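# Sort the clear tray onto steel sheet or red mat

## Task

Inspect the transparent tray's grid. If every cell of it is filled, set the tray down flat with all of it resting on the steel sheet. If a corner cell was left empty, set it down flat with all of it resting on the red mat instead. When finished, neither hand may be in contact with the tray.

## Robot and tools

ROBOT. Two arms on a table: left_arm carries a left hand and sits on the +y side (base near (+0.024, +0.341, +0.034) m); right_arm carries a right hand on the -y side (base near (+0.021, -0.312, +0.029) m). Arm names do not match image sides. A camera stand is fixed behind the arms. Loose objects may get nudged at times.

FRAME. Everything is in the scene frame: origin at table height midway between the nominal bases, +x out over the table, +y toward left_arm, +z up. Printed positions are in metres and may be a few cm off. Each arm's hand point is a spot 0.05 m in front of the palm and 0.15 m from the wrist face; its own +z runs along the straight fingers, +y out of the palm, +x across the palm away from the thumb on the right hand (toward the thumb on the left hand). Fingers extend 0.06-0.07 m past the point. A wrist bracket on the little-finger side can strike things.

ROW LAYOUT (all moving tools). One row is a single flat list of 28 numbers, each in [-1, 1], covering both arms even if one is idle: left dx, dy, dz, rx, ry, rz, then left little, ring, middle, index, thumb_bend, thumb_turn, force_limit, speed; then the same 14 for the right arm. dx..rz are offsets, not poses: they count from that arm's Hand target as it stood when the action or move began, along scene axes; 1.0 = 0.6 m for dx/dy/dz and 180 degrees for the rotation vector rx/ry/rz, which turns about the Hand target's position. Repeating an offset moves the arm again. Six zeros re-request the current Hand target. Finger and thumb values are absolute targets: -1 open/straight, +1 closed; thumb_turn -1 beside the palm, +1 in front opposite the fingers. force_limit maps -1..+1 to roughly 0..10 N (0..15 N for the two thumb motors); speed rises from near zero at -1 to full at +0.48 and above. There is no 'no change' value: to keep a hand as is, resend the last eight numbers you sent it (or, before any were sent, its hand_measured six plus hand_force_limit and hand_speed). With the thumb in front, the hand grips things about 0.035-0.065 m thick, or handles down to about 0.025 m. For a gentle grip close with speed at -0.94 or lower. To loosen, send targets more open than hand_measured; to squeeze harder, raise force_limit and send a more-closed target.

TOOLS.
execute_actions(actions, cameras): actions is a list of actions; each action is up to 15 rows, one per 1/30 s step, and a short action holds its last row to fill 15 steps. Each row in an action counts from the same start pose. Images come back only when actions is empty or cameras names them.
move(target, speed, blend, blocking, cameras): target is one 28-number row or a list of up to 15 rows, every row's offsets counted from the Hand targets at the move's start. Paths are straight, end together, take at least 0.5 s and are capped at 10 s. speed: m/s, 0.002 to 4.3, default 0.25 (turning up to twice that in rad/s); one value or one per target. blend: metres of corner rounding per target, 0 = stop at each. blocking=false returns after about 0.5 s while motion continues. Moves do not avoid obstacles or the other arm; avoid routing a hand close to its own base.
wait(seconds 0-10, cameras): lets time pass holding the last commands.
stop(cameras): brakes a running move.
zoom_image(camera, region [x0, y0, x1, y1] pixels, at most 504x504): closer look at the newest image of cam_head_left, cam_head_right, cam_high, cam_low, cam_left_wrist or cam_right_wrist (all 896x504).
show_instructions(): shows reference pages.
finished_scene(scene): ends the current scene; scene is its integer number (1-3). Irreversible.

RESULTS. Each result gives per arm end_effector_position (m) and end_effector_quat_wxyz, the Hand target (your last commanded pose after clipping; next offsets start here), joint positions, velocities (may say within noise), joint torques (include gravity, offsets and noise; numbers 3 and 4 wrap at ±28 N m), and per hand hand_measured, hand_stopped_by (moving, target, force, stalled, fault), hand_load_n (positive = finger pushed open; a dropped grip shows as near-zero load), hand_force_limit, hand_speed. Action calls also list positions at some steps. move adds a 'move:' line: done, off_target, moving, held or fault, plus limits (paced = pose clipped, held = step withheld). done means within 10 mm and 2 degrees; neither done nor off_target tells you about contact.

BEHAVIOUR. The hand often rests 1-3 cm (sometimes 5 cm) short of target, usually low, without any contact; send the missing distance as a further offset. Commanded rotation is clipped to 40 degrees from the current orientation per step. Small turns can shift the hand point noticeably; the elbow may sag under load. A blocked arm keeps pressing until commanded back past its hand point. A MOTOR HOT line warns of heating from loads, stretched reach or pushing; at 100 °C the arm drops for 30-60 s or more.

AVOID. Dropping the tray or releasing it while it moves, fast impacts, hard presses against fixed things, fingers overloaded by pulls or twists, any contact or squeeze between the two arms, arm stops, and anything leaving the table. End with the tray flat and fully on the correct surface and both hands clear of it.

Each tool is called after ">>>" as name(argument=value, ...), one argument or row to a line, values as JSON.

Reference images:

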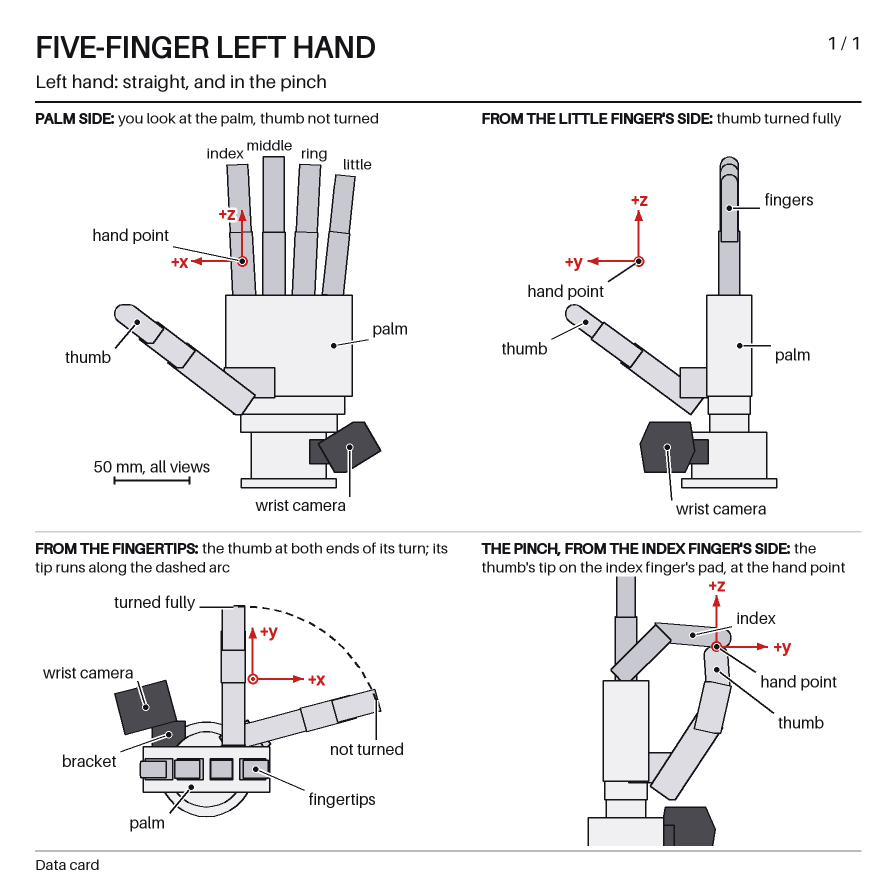

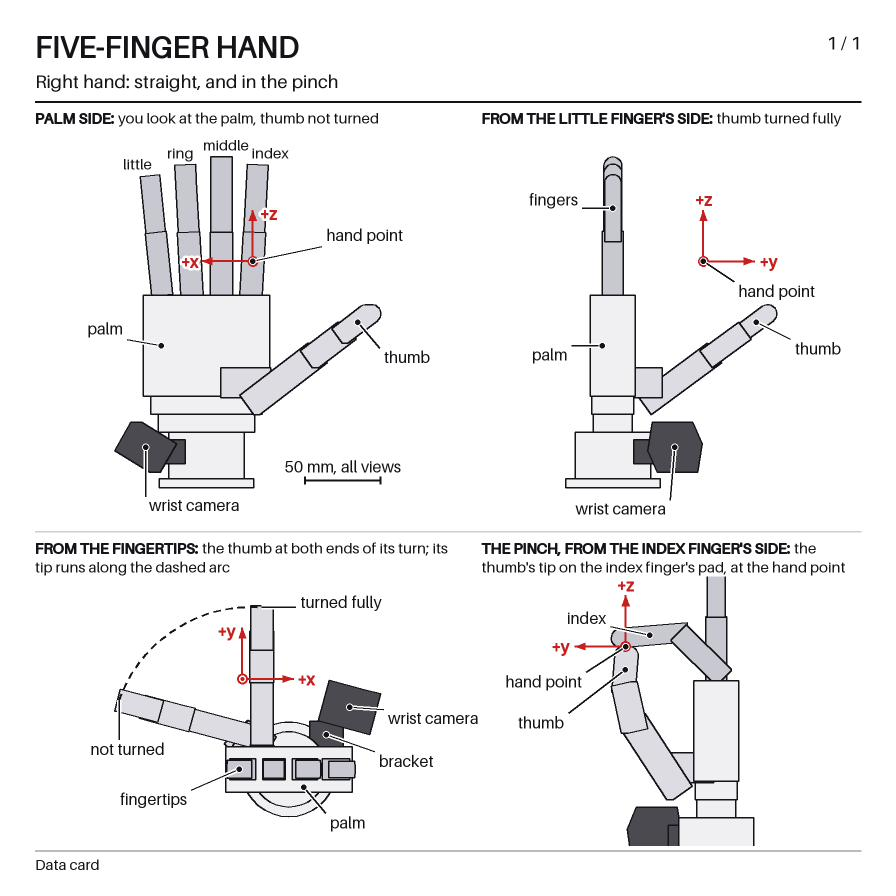

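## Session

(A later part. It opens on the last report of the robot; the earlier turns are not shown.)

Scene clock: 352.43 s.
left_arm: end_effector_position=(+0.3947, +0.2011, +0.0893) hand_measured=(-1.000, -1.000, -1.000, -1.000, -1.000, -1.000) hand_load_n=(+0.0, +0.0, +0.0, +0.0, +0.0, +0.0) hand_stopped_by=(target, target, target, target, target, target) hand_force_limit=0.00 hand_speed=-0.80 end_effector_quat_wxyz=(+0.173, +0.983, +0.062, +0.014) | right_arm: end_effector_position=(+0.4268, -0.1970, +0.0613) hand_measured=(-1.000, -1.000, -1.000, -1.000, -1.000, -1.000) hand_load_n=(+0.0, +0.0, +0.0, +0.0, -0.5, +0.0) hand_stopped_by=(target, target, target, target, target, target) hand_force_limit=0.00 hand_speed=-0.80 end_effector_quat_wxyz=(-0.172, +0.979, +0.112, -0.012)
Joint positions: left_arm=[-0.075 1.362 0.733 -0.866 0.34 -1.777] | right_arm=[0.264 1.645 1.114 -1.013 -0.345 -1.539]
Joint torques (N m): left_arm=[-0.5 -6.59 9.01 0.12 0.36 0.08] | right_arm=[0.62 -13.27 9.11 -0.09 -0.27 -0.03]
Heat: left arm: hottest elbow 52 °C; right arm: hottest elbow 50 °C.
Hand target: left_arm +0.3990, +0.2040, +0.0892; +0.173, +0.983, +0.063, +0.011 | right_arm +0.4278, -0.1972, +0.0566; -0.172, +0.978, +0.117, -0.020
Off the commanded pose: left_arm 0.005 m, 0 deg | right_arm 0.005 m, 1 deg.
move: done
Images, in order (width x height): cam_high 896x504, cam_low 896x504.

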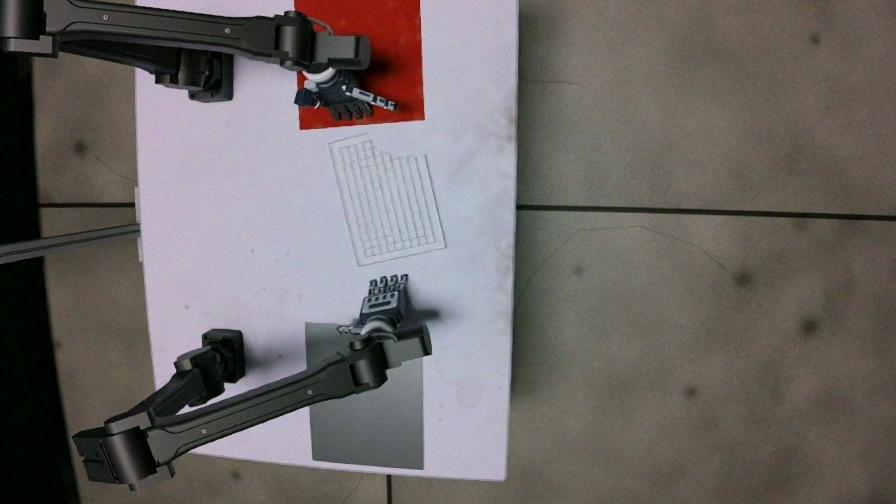

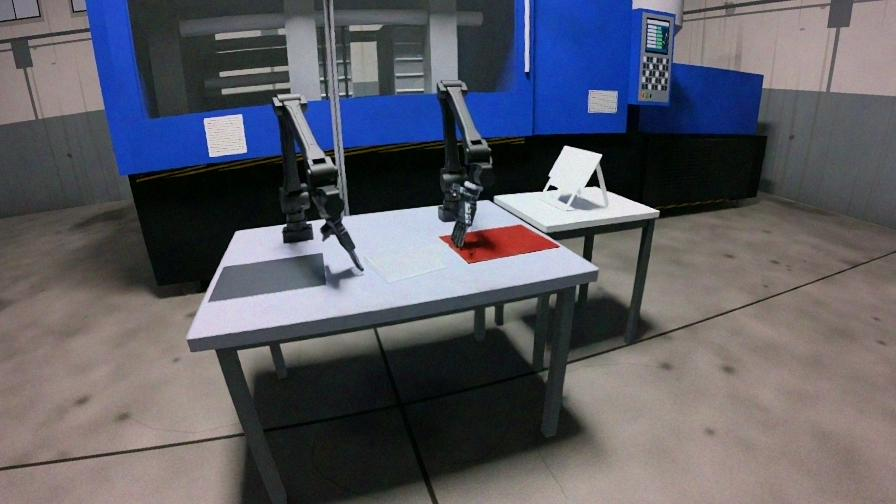

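>>> move(
  target=[
    [0.0,-0.04,-0.006,0,0,0,-1,-1,-1,-1,-1,-1,0,-0.8,0.04,0.045,0.0,0,0,0.0,-1,-1,-1,-1,-1,-1,0,-0.8],
    [0.023,-0.145,-0.006,0,0,0,-1,-1,-1,-1,-1,-1,0,-0.8,0.017,0.145,0.0,0,0,0,-1,-1,-1,-1,-1,-1,0,-0.8],
  ],
  speed=[0.15,0.1],
  blend=[0.01,0],
  cameras=["cam_high","cam_low"],
)

>>> zoom_image(
  camera="cam_high",
  region=[300, 90, 500, 310],
)

Scene clock: 370.40 s.
left_arm: end_effector_position=(+0.3965, +0.1625, +0.0818) hand_measured=(-1.000, -1.000, -1.000, -1.000, -1.000, -1.000) hand_load_n=(+0.0, +0.0, +2.0, +0.0, -0.5, +0.0) hand_stopped_by=(target, target, target, target, target, target) hand_force_limit=0.00 hand_speed=-0.80 end_effector_quat_wxyz=(+0.143, +0.984, +0.102, +0.003) | right_arm: end_effector_position=(+0.4310, -0.1573, +0.0633) hand_measured=(-1.000, -1.000, -1.000, -1.000, -1.000, -1.000) hand_load_n=(+0.0, +0.0, -8.0, -2.0, +0.0, +0.0) hand_stopped_by=(target, target, target, target, target, target) hand_force_limit=0.00 hand_speed=-0.80 end_effector_quat_wxyz=(-0.147, +0.984, +0.099, -0.024)
Joint positions: left_arm=[-0.231 1.376 0.75 -0.845 0.269 -2.014] | right_arm=[0.361 1.697 1.186 -1.031 -0.298 -1.415]
Joint torques (N m): left_arm=[-7.12 -3.96 11.58 2.97 2.28 -0.02] | right_arm=[6.24 -12.57 11.85 1.59 -1.75 0.5]
Heat: left arm: hottest elbow 47 °C; right arm: hottest elbow 46 °C.
Hand target: left_arm +0.4127, +0.1169, +0.0857; +0.173, +0.983, +0.063, +0.012 | right_arm +0.4379, -0.1102, +0.0565; -0.172, +0.978, +0.117, -0.020
Off the commanded pose: left_arm 0.049 m, 6 deg | right_arm 0.048 m, 4 deg.
move: off_target (left_arm, right_arm)
Images, in order (width x height): cam_high 896x504, cam_low 896x504.

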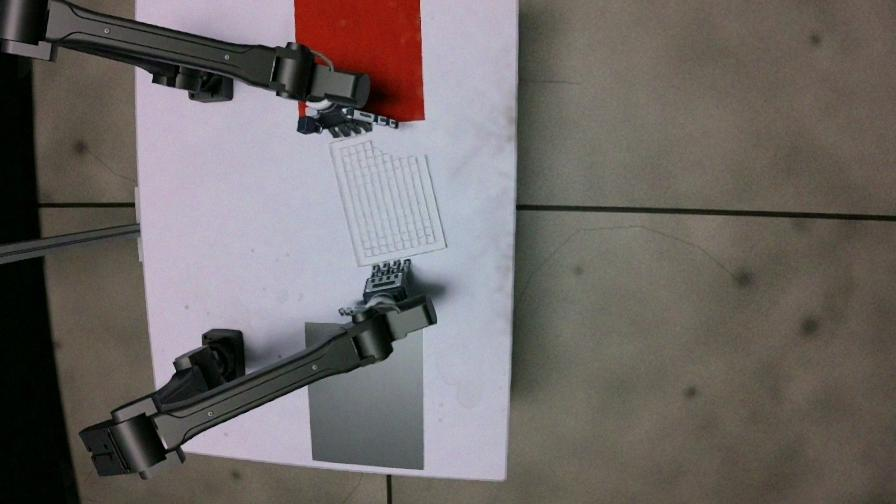

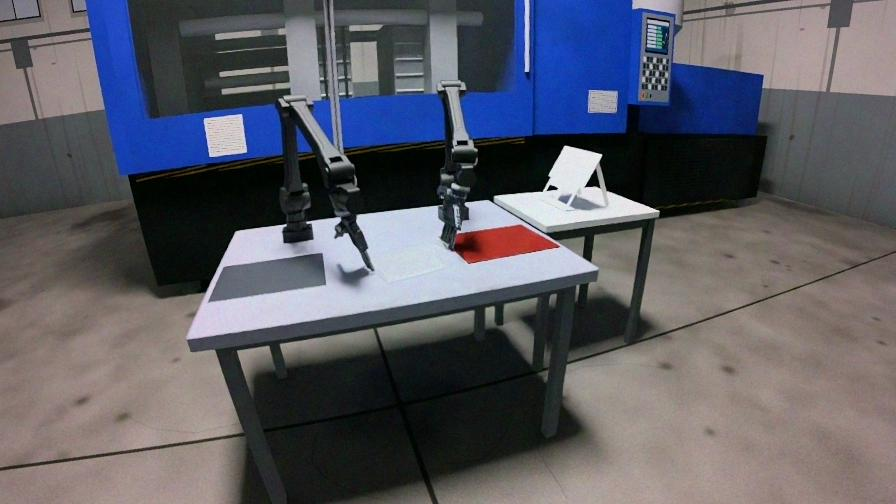

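Scaled by 2.291 from the camera's 896x504 image, which has a finer 1280x720 frame.

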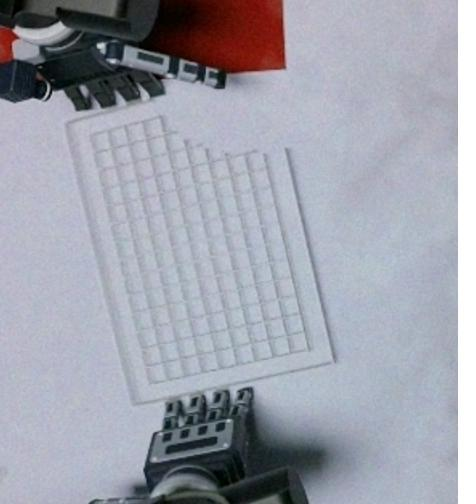

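>>> move(
  target=[
    [0.02,0,0.09,0,0,0,-1,-1,-1,-1,-1,-1,0,-0.8,0.02,0,0.08,0,0,0.0,-1,-1,-1,-1,-1,-1,0,-0.8],
    [0.03,0,0.14,0,0,0,-1,-1,-1,-1,-1,-1,0,-0.8,0.03,0,0.13,0,0,0.0,-1,-1,-1,-1,-1,-1,0,-0.8],
  ],
  speed=0.08,
  blend=[0.01,0],
  cameras=["cam_high","cam_low"],
)

>>> zoom_image(
  camera="cam_low",
  region=[320, 200, 500, 300],
)

>>> zoom_image(
  camera="cam_high",
  region=[300, 90, 500, 310],
)

Scene clock: 388.13 s.
left_arm: end_effector_position=(+0.3975, +0.1578, +0.1194) hand_measured=(-1.000, -1.000, -1.000, -1.000, -1.000, -1.000) hand_load_n=(+0.0, +0.0, +1.0, +0.5, +0.0, +0.0) hand_stopped_by=(target, target, target, target, target, target) hand_force_limit=0.00 hand_speed=-0.80 end_effector_quat_wxyz=(+0.125, +0.986, +0.102, -0.038) | right_arm: end_effector_position=(+0.4428, -0.1552, +0.1117) hand_measured=(-1.000, -1.000, -0.998, -1.000, -1.000, -1.000) hand_load_n=(+0.0, +0.0, -5.0, -11.5, +0.0, +0.0) hand_stopped_by=(target, target, target, target, target, target) hand_force_limit=0.00 hand_speed=-0.80 end_effector_quat_wxyz=(-0.132, +0.986, +0.098, -0.042)
Joint positions: left_arm=[-0.245 1.369 0.879 -1.069 0.262 -2.015] | right_arm=[0.366 1.701 1.326 -1.211 -0.277 -1.415]
Joint torques (N m): left_arm=[-4.72 -10.29 15.51 1.29 2.68 0.12] | right_arm=[4.42 -17.44 14.76 0.42 -2.55 0.31]
Heat: left arm: hottest elbow 45 °C; right arm: hottest elbow 45 °C.
Hand target: left_arm +0.4308, +0.1169, +0.1698; +0.173, +0.983, +0.063, +0.012 | right_arm +0.4558, -0.1102, +0.1345; -0.172, +0.978, +0.117, -0.021
Off the commanded pose: left_arm 0.073 m, 9 deg | right_arm 0.052 m, 6 deg.
move: off_target (left_arm, right_arm)
Images, in order (width x height): cam_high 896x504, cam_low 896x504.

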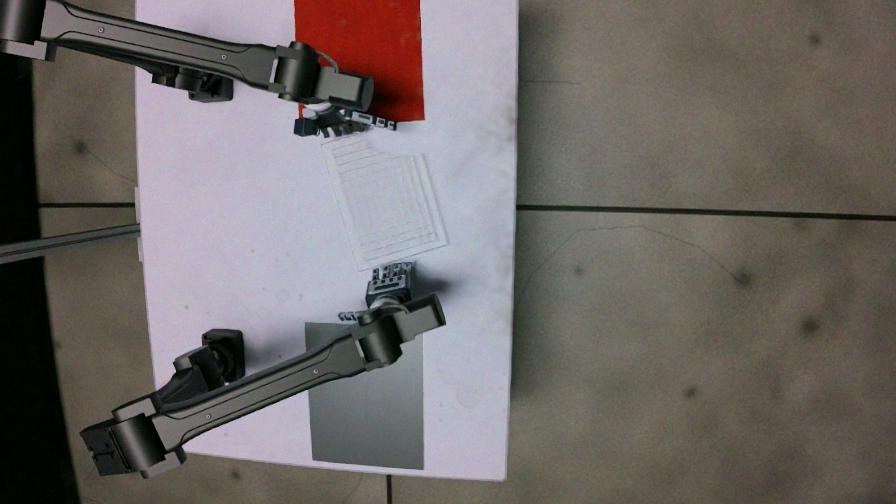

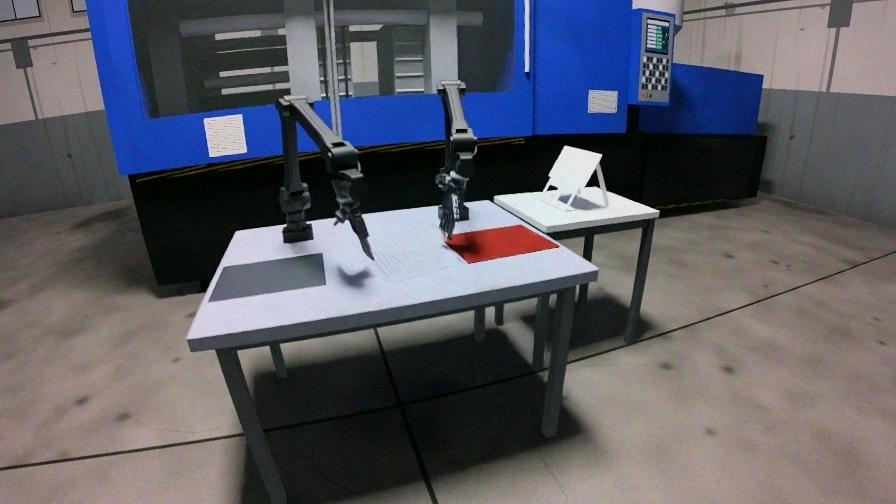

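Scaled by 2.800 from the camera's 896x504 image, which has a finer 1280x720 frame.

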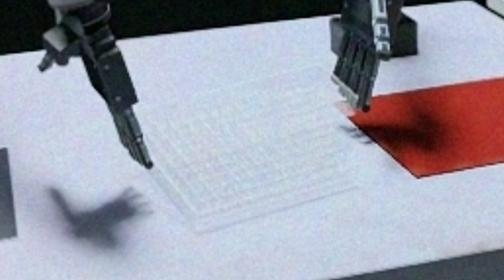

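Scaled by 2.291 from the camera's 896x504 image, which has a finer 1280x720 frame.

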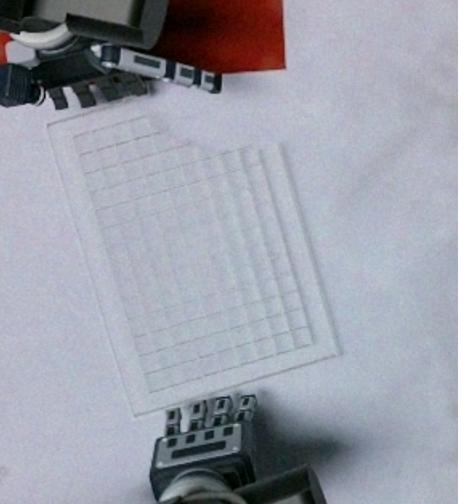

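>>> move(
  target=[
    [-0.03,0,-0.12,0,0,0,-1,-1,-1,-1,-1,-1,0,-0.8,-0.03,0,-0.12,0,0,0.0,-1,-1,-1,-1,-1,-1,0,-0.8],
    [-0.03,0.05,-0.14,0,0,0,-1,-1,-1,-1,-1,-1,0,-0.8,-0.03,-0.05,-0.13,0,0,0.0,-1,-1,-1,-1,-1,-1,0,-0.8],
    [-0.04,0.16,-0.11,0,0,-0.0,-1,-1,-1,-1,-1,-1,0,-0.8,-0.0,-0.15,-0.13,0,0,0.0,-1,-1,-1,-1,-1,-1,0,-0.8],
    [-0.04,0.16,-0.11,0,0,-0.0,1,1,-1,-1,-1,-1,0,0,-0.0,-0.15,-0.13,0,0,0.0,-1,-1,-1,-1,-1,-1,0,-0.8],
  ],
  speed=[0.1,0.1,0.12,0.1],
  blend=[0.01,0.01,0,0],
  cameras=["cam_high","cam_low"],
)

>>> zoom_image(
  camera="cam_high",
  region=[300, 90, 500, 310],
)

>>> zoom_image(
  camera="cam_high",
  region=[310, 110, 430, 190],
)

Scene clock: 457.60 s.
left_arm: end_effector_position=(+0.4051, +0.2096, +0.0995) hand_measured=(+1.000, +1.000, -1.000, -1.000, -1.000, -1.000) hand_load_n=(+0.0, +0.0, +0.0, +0.0, +0.0, +0.0) hand_stopped_by=(target, target, target, target, target, target) hand_force_limit=0.00 hand_speed=0.00 end_effector_quat_wxyz=(+0.172, +0.983, +0.062, +0.009) | right_arm: end_effector_position=(+0.4565, -0.1999, +0.0633) hand_measured=(-1.000, -1.000, -1.000, -1.000, -1.000, -1.000) hand_load_n=(+0.0, +0.0, +0.0, +0.0, +0.0, +0.0) hand_stopped_by=(target, target, target, target, target, target) hand_force_limit=0.00 hand_speed=-0.80 end_effector_quat_wxyz=(-0.172, +0.979, +0.112, -0.010)
Joint positions: left_arm=[-0.047 1.378 0.784 -0.922 0.342 -1.746] | right_arm=[0.242 1.706 1.201 -1.043 -0.345 -1.562]
Joint torques (N m): left_arm=[-0.56 -8.76 8.4 0.05 0.34 0.05] | right_arm=[0.15 -14.45 9.1 -0.14 -0.28 -0.07]
Heat: left arm: hottest elbow 52 °C; right arm: hottest wrist yaw 49 °C.
Hand target: left_arm +0.4068, +0.2129, +0.1037; +0.173, +0.983, +0.063, +0.012 | right_arm +0.4559, -0.2001, +0.0566; -0.172, +0.978, +0.117, -0.020
Off the commanded pose: left_arm 0.006 m, 0 deg | right_arm 0.007 m, 1 deg.
move: done
Images, in order (width x height): cam_high 896x504, cam_low 896x504.

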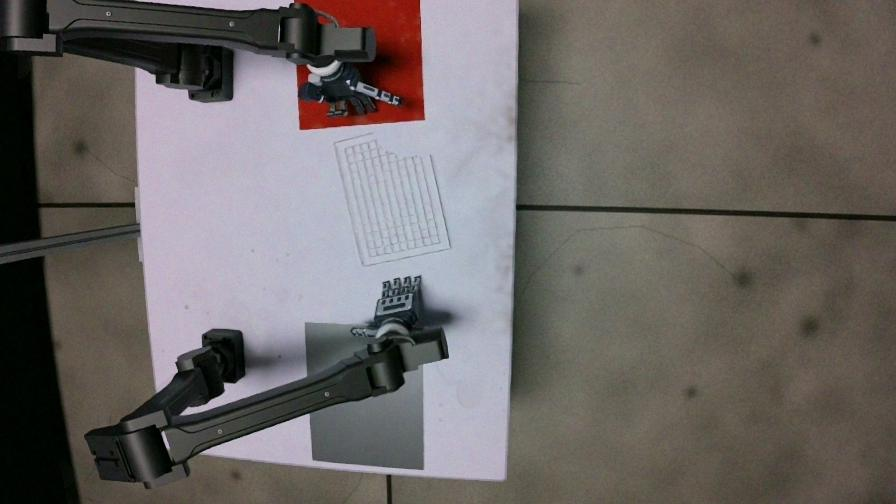

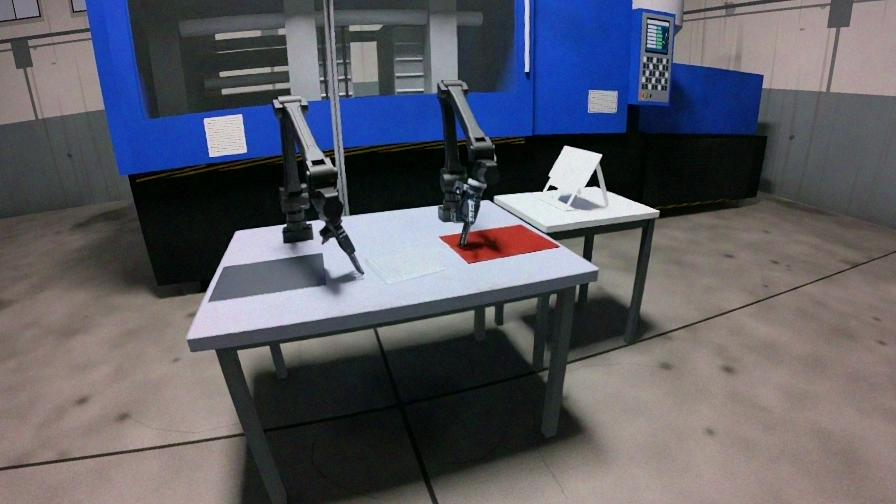

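Scaled by 2.291 from the camera's 896x504 image, which has a finer 1280x720 frame.

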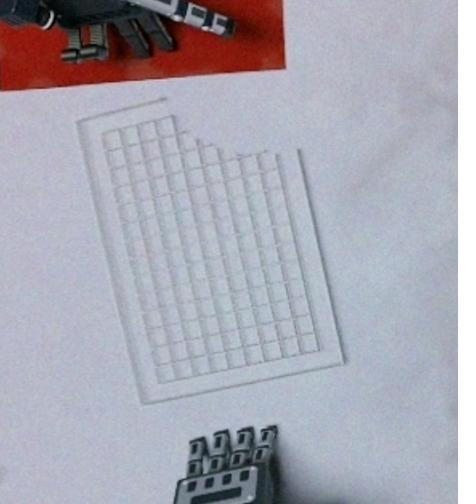

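Scaled by 4.200 from the camera's 896x504 image, which has a finer 1280x720 frame.

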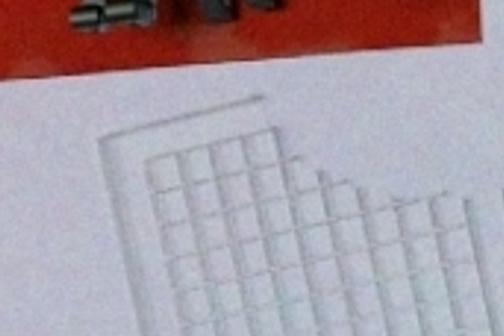

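>>> move(
  target=[
    [-0.02,-0.05,-0.023,0,0,0,1,1,-1,-1,-1,-1,0,0,0.005,0.045,0.0,0,0,0.0,-1,-1,-1,-1,-1,-1,0,-0.8],
    [0.002,-0.17,-0.023,0,0,0,1,1,-1,-1,-1,-1,0,0,-0.018,0.155,0.0,0,0,0,-1,-1,-1,-1,-1,-1,0,-0.8],
  ],
  speed=[0.15,0.1],
  blend=[0.01,0],
  cameras=["cam_high","cam_left_wrist"],
)

>>> zoom_image(
  camera="cam_high",
  region=[300, 90, 500, 310],
)

Scene clock: 474.00 s.
left_arm: end_effector_position=(+0.3992, +0.1587, +0.0821) hand_measured=(+1.000, +1.000, -1.000, -1.000, -1.000, -1.000) hand_load_n=(+0.0, +0.0, +2.0, +0.0, +0.0, +0.0) hand_stopped_by=(target, target, target, target, target, target) hand_force_limit=0.00 hand_speed=0.00 end_effector_quat_wxyz=(+0.138, +0.985, +0.105, +0.006) | right_arm: end_effector_position=(+0.4405, -0.1585, +0.0640) hand_measured=(-1.000, -1.000, -0.998, -1.000, -1.000, -1.000) hand_load_n=(-0.5, +0.0, -8.5, -3.5, +0.0, +0.0) hand_stopped_by=(target, target, target, target, target, target) hand_force_limit=0.00 hand_speed=-0.80 end_effector_quat_wxyz=(-0.145, +0.984, +0.097, -0.021)
Joint positions: left_arm=[-0.247 1.379 0.756 -0.839 0.256 -2.036] | right_arm=[0.354 1.714 1.211 -1.037 -0.292 -1.417]
Joint torques (N m): left_arm=[-7.3 -5.36 10.89 2.51 2.7 -0.01] | right_arm=[6.24 -13.22 11.78 1.58 -1.97 0.5]
Heat: left arm: hottest elbow 47 °C; right arm: hottest elbow 46 °C.
Hand target: left_arm +0.4079, +0.1109, +0.0899; +0.173, +0.983, +0.063, +0.011 | right_arm +0.4452, -0.1072, +0.0565; -0.172, +0.978, +0.117, -0.020
Off the commanded pose: left_arm 0.049 m, 6 deg | right_arm 0.052 m, 4 deg.
move: off_target (left_arm, right_arm)
Images, in order (width x height): cam_high 896x504, cam_left_wrist 896x504.

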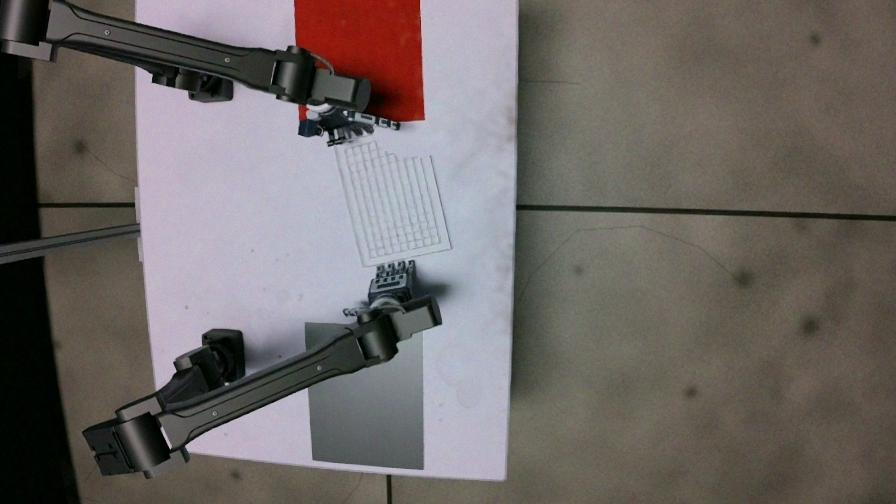

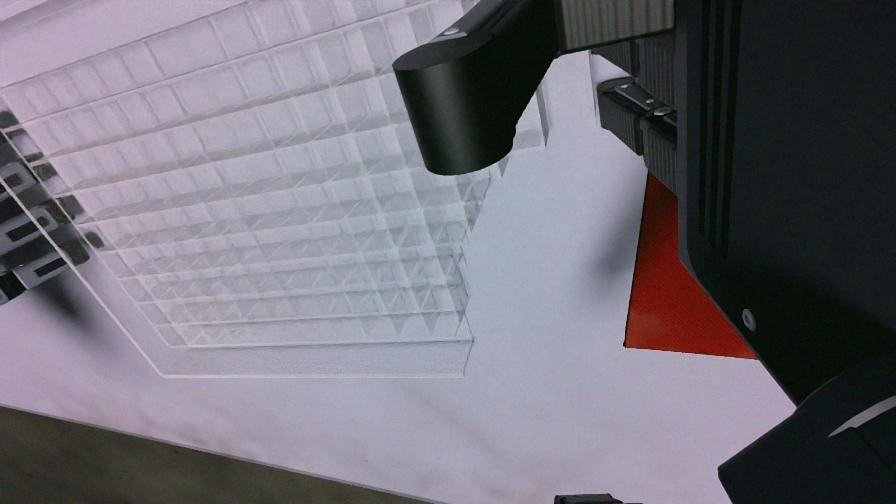

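Scaled by 2.291 from the camera's 896x504 image, which has a finer 1280x720 frame.

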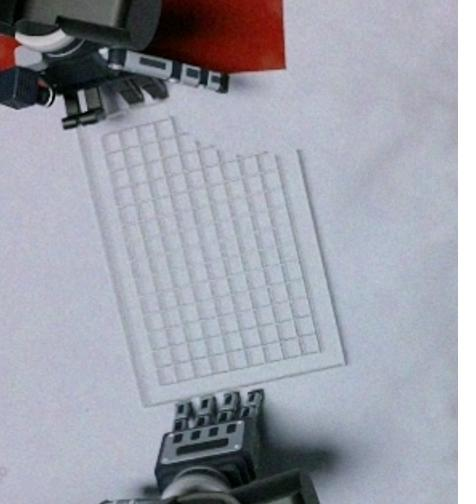

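>>> move(
  target=[
    [0.02,0,0.08,0,0,0,1,1,-1,-1,-1,-1,0,0,0.02,0,0.08,0,0,0.0,-1,-1,-1,-1,-1,-1,0,-0.8],
    [0.03,0,0.14,0,0,0,1,1,-1,-1,-1,-1,0,0,0.03,0,0.13,0,0,0.0,-1,-1,-1,-1,-1,-1,0,-0.8],
  ],
  speed=0.08,
  blend=[0.01,0],
  cameras=["cam_high","cam_low"],
)

>>> zoom_image(
  camera="cam_low",
  region=[320, 200, 500, 300],
)

>>> zoom_image(
  camera="cam_high",
  region=[300, 90, 500, 310],
)

Scene clock: 485.27 s.
left_arm: end_effector_position=(+0.3937, +0.1548, +0.1225) hand_measured=(+1.000, +1.000, -1.000, -1.000, -1.000, -1.000) hand_load_n=(+0.0, +0.0, +0.5, +1.5, -0.5, +0.0) hand_stopped_by=(target, target, target, target, target, target) hand_force_limit=0.00 hand_speed=0.00 end_effector_quat_wxyz=(+0.122, +0.986, +0.110, -0.039) | right_arm: end_effector_position=(+0.4509, -0.1551, +0.1122) hand_measured=(-1.000, -1.000, -1.000, -1.000, -1.000, -1.000) hand_load_n=(+0.0, +0.0, -2.5, -15.0, +0.0, +0.0) hand_stopped_by=(target, target, target, target, target, target) hand_force_limit=0.00 hand_speed=-0.80 end_effector_quat_wxyz=(-0.131, +0.986, +0.099, -0.041)
Joint positions: left_arm=[-0.261 1.354 0.876 -1.077 0.257 -2.048] | right_arm=[0.362 1.717 1.35 -1.218 -0.274 -1.42]
Joint torques (N m): left_arm=[-5.07 -10.05 15.73 1.43 2.73 0.25] | right_arm=[5.3 -17.38 14.9 0.51 -2.6 0.38]
Heat: left arm: hottest elbow 47 °C; right arm: hottest elbow 45 °C.
Hand target: left_arm +0.4259, +0.1108, +0.1739; +0.173, +0.983, +0.063, +0.012 | right_arm +0.4632, -0.1072, +0.1346; -0.172, +0.978, +0.117, -0.020
Off the commanded pose: left_arm 0.075 m, 10 deg | right_arm 0.054 m, 6 deg.
move: off_target (left_arm, right_arm)
Images, in order (width x height): cam_high 896x504, cam_low 896x504.

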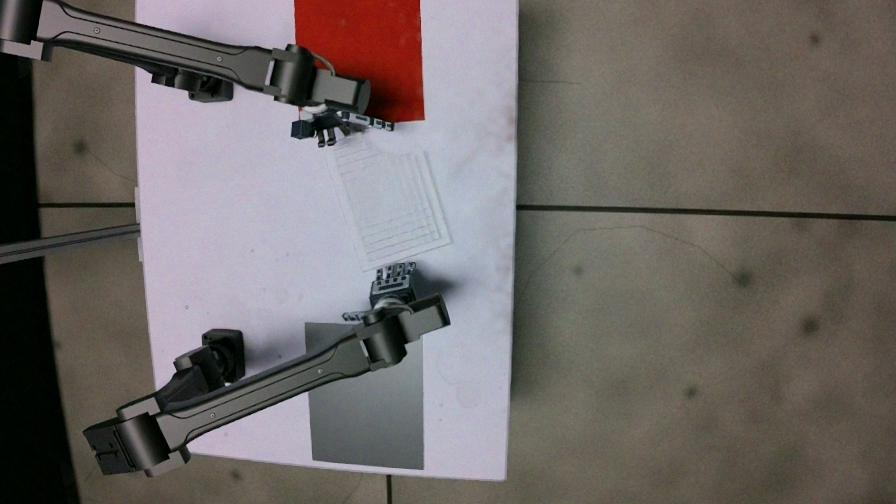

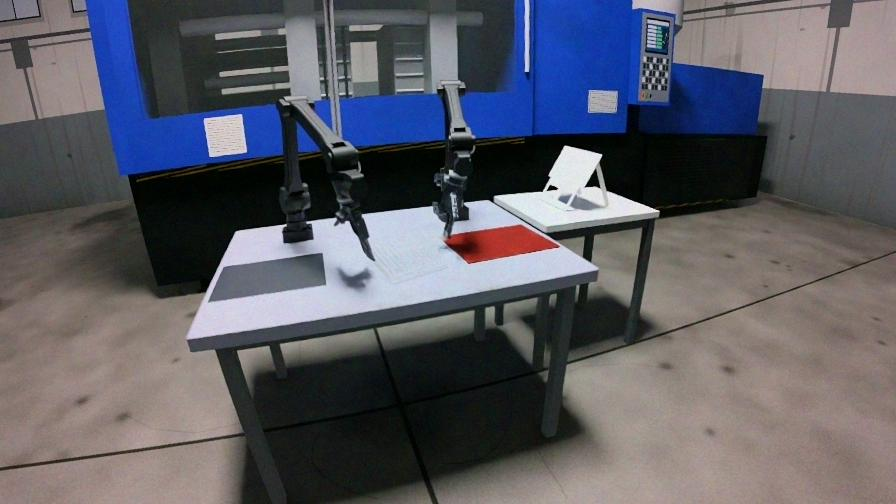

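Scaled by 2.800 from the camera's 896x504 image, which has a finer 1280x720 frame.

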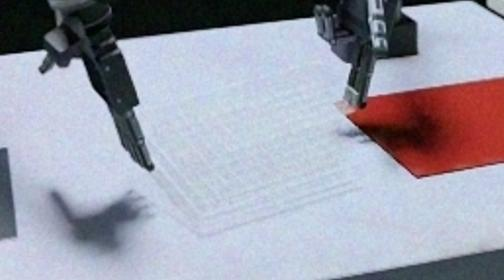

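Scaled by 2.291 from the camera's 896x504 image, which has a finer 1280x720 frame.

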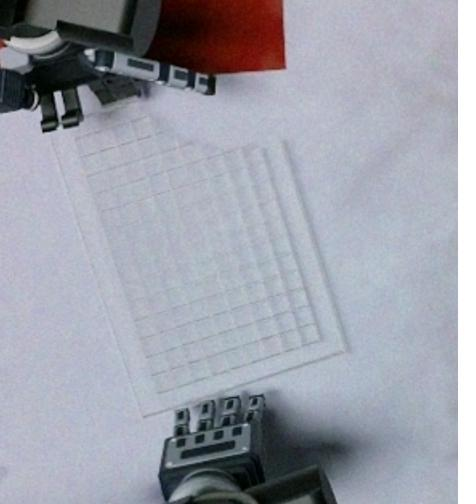

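>>> move(
  target=[
    [0.0,0,0.02,0,0,0,1,1,-1,-1,-1,-1,0,0,-0.03,0.0,-0.14,0,0,0.0,-1,-1,-1,-1,-1,-1,0,-0.8],
  ],
  speed=0.08,
  cameras=["cam_high","cam_low"],
)

>>> zoom_image(
  camera="cam_low",
  region=[320, 200, 500, 300],
)

>>> zoom_image(
  camera="cam_high",
  region=[300, 90, 500, 310],
)

Scene clock: 556.97 s.
left_arm: end_effector_position=(+0.4015, +0.1521, +0.1436) hand_measured=(+1.000, +1.000, -1.000, -1.000, -1.000, -1.000) hand_load_n=(+0.5, +0.0, +1.5, +0.5, +0.0, +0.0) hand_stopped_by=(target, target, target, target, target, target) hand_force_limit=0.00 hand_speed=0.00 end_effector_quat_wxyz=(+0.129, +0.985, +0.108, -0.027) | right_arm: end_effector_position=(+0.4533, -0.1537, +0.0653) hand_measured=(-1.000, -1.000, -1.000, -0.998, -1.000, -1.000) hand_load_n=(+0.0, +0.0, +0.0, -18.5, +0.0, +0.0) hand_stopped_by=(target, target, target, target, target, target) hand_force_limit=0.00 hand_speed=-0.80 end_effector_quat_wxyz=(-0.138, +0.985, +0.105, -0.018)
Joint positions: left_arm=[-0.261 1.335 0.913 -1.108 0.261 -2.047] | right_arm=[0.362 1.741 1.253 -1.049 -0.277 -1.425]
Joint torques (N m): left_arm=[-5.13 -9.17 14.95 1.51 2.57 0.2] | right_arm=[5.77 -14.86 7.75 2.55 -2.47 0.58]
Heat: left arm: hottest elbow 55 °C; right arm: hottest wrist yaw 56 °C.
Hand target: left_arm +0.4259, +0.1108, +0.1859; +0.173, +0.983, +0.063, +0.011 | right_arm +0.4450, -0.1072, +0.0505; -0.172, +0.978, +0.117, -0.021
Off the commanded pose: left_arm 0.064 m, 9 deg | right_arm 0.049 m, 4 deg.
move: off_target (left_arm, right_arm)
Images, in order (width x height): cam_high 896x504, cam_low 896x504.

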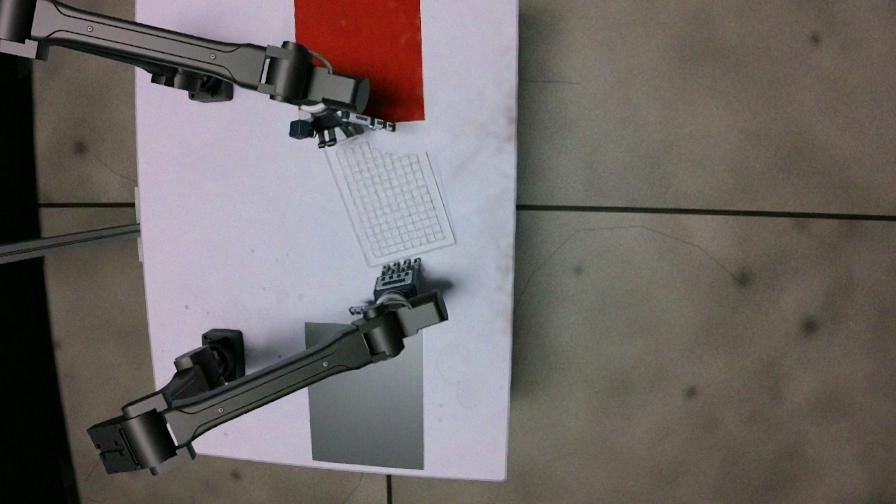

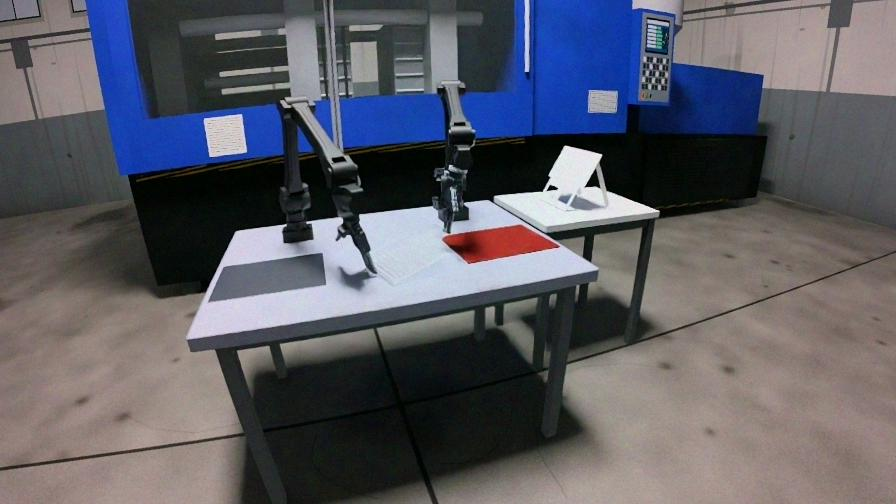

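Scaled by 2.800 from the camera's 896x504 image, which has a finer 1280x720 frame.

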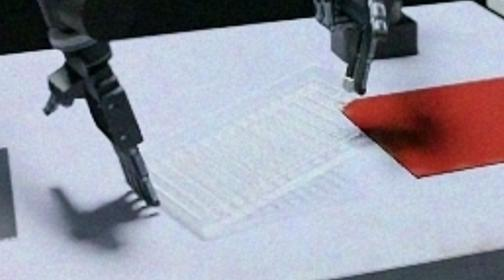

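Scaled by 2.291 from the camera's 896x504 image, which has a finer 1280x720 frame.

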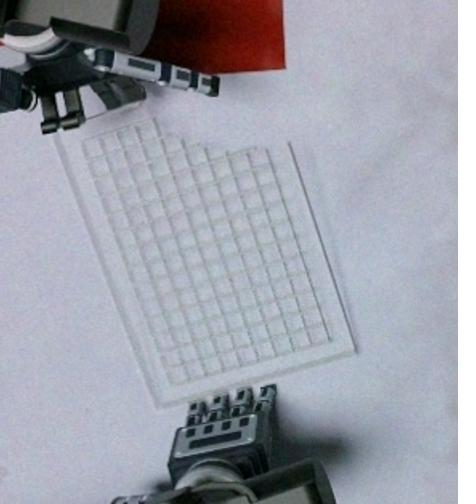

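>>> move(
  target=[
    [-0.042,0.262,-0.01,0,0,-0.0275,1,1,-1,-1,-1,-1,0,0,-0.112,0.255,0.005,0,0,-0.0275,-1,-1,-1,-1,-1,-1,0,-0.8],
  ],
  speed=0.1,
  cameras=["cam_high","cam_low","cam_left_wrist"],
)

>>> zoom_image(
  camera="cam_low",
  region=[360, 180, 560, 290],
)

>>> zoom_image(
  camera="cam_high",
  region=[280, 0, 480, 220],
)

Scene clock: 597.13 s.
left_arm: end_effector_position=(+0.3915, +0.2872, +0.1634) hand_measured=(+1.000, +1.000, -1.000, -1.000, -1.000, -1.000) hand_load_n=(+0.0, +0.0, +2.0, +0.0, +0.0, +0.0) hand_stopped_by=(target, target, target, target, target, target) hand_force_limit=0.00 hand_speed=0.00 end_effector_quat_wxyz=(+0.146, +0.988, +0.045, -0.002) | right_arm: end_effector_position=(+0.3947, -0.0195, +0.0676) hand_measured=(-1.000, -1.000, -1.000, -1.000, -1.000, -1.000) hand_load_n=(+0.0, -1.0, -4.5, -10.5, +0.0, +0.0) hand_stopped_by=(target, target, target, target, target, target) hand_force_limit=0.00 hand_speed=-0.80 end_effector_quat_wxyz=(-0.135, +0.989, +0.051, +0.004)
Joint positions: left_arm=[0.164 1.292 0.913 -1.234 0.291 -1.483] | right_arm=[0.657 1.734 1.249 -0.924 -0.219 -1.009]
Joint torques (N m): left_arm=[-3.66 -6.65 11.74 -0.59 2.57 0.14] | right_arm=[7.94 -12.86 12.3 2.29 -2.56 0.62]
Heat: left arm: hottest elbow 55 °C; right arm: hottest wrist yaw 57 °C.
Hand target: left_arm +0.4006, +0.2681, +0.1799; +0.173, +0.985, +0.020, +0.004 | right_arm +0.3779, +0.0458, +0.0536; -0.173, +0.982, +0.075, -0.013
Off the commanded pose: left_arm 0.027 m, 4 deg | right_arm 0.069 m, 5 deg.
move: off_target (left_arm, right_arm)
Images, in order (width x height): cam_high 896x504, cam_low 896x504, cam_left_wrist 896x504.

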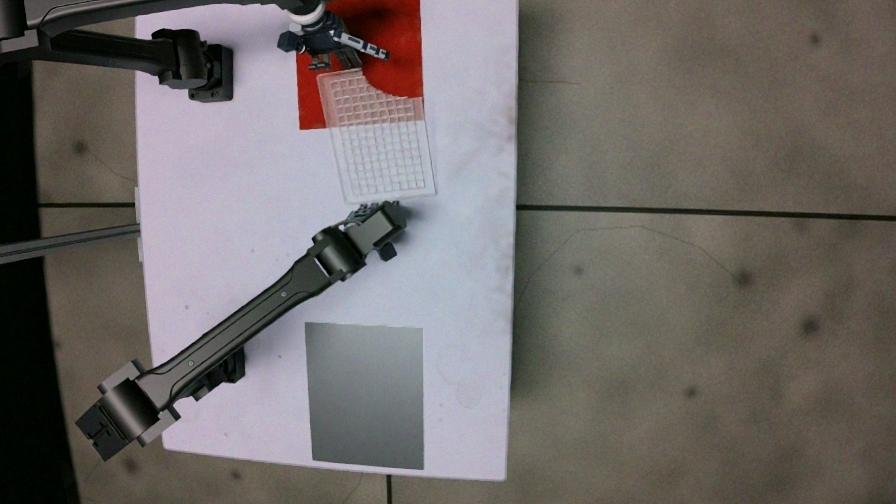

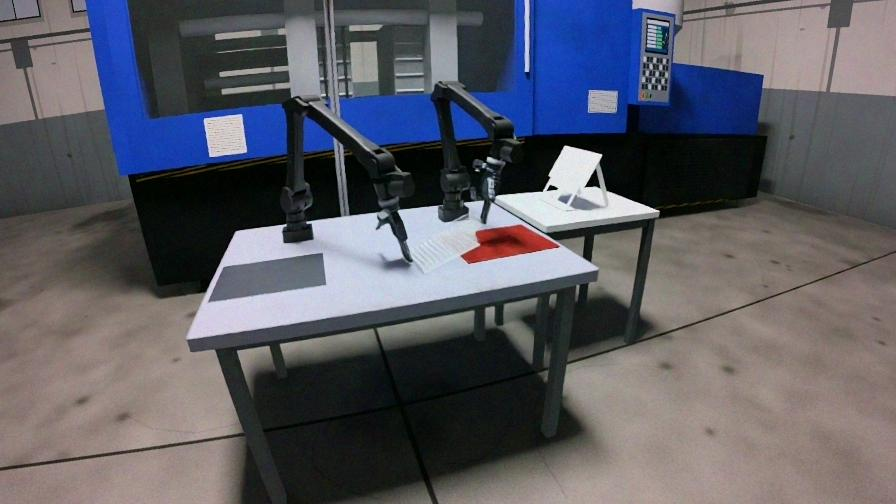

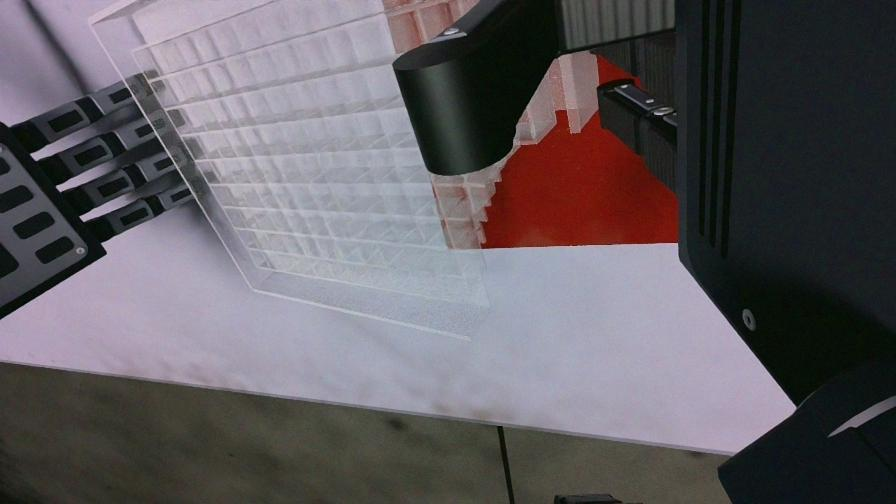

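Scaled by 2.520 from the camera's 896x504 image, which has a finer 1280x720 frame.

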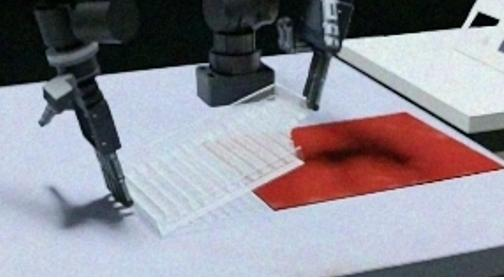

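Scaled by 2.291 from the camera's 896x504 image, which has a finer 1280x720 frame.

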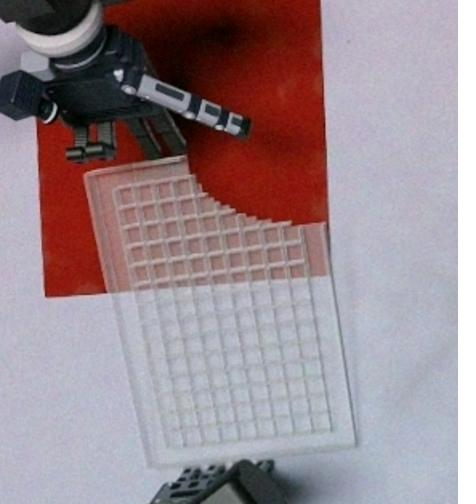

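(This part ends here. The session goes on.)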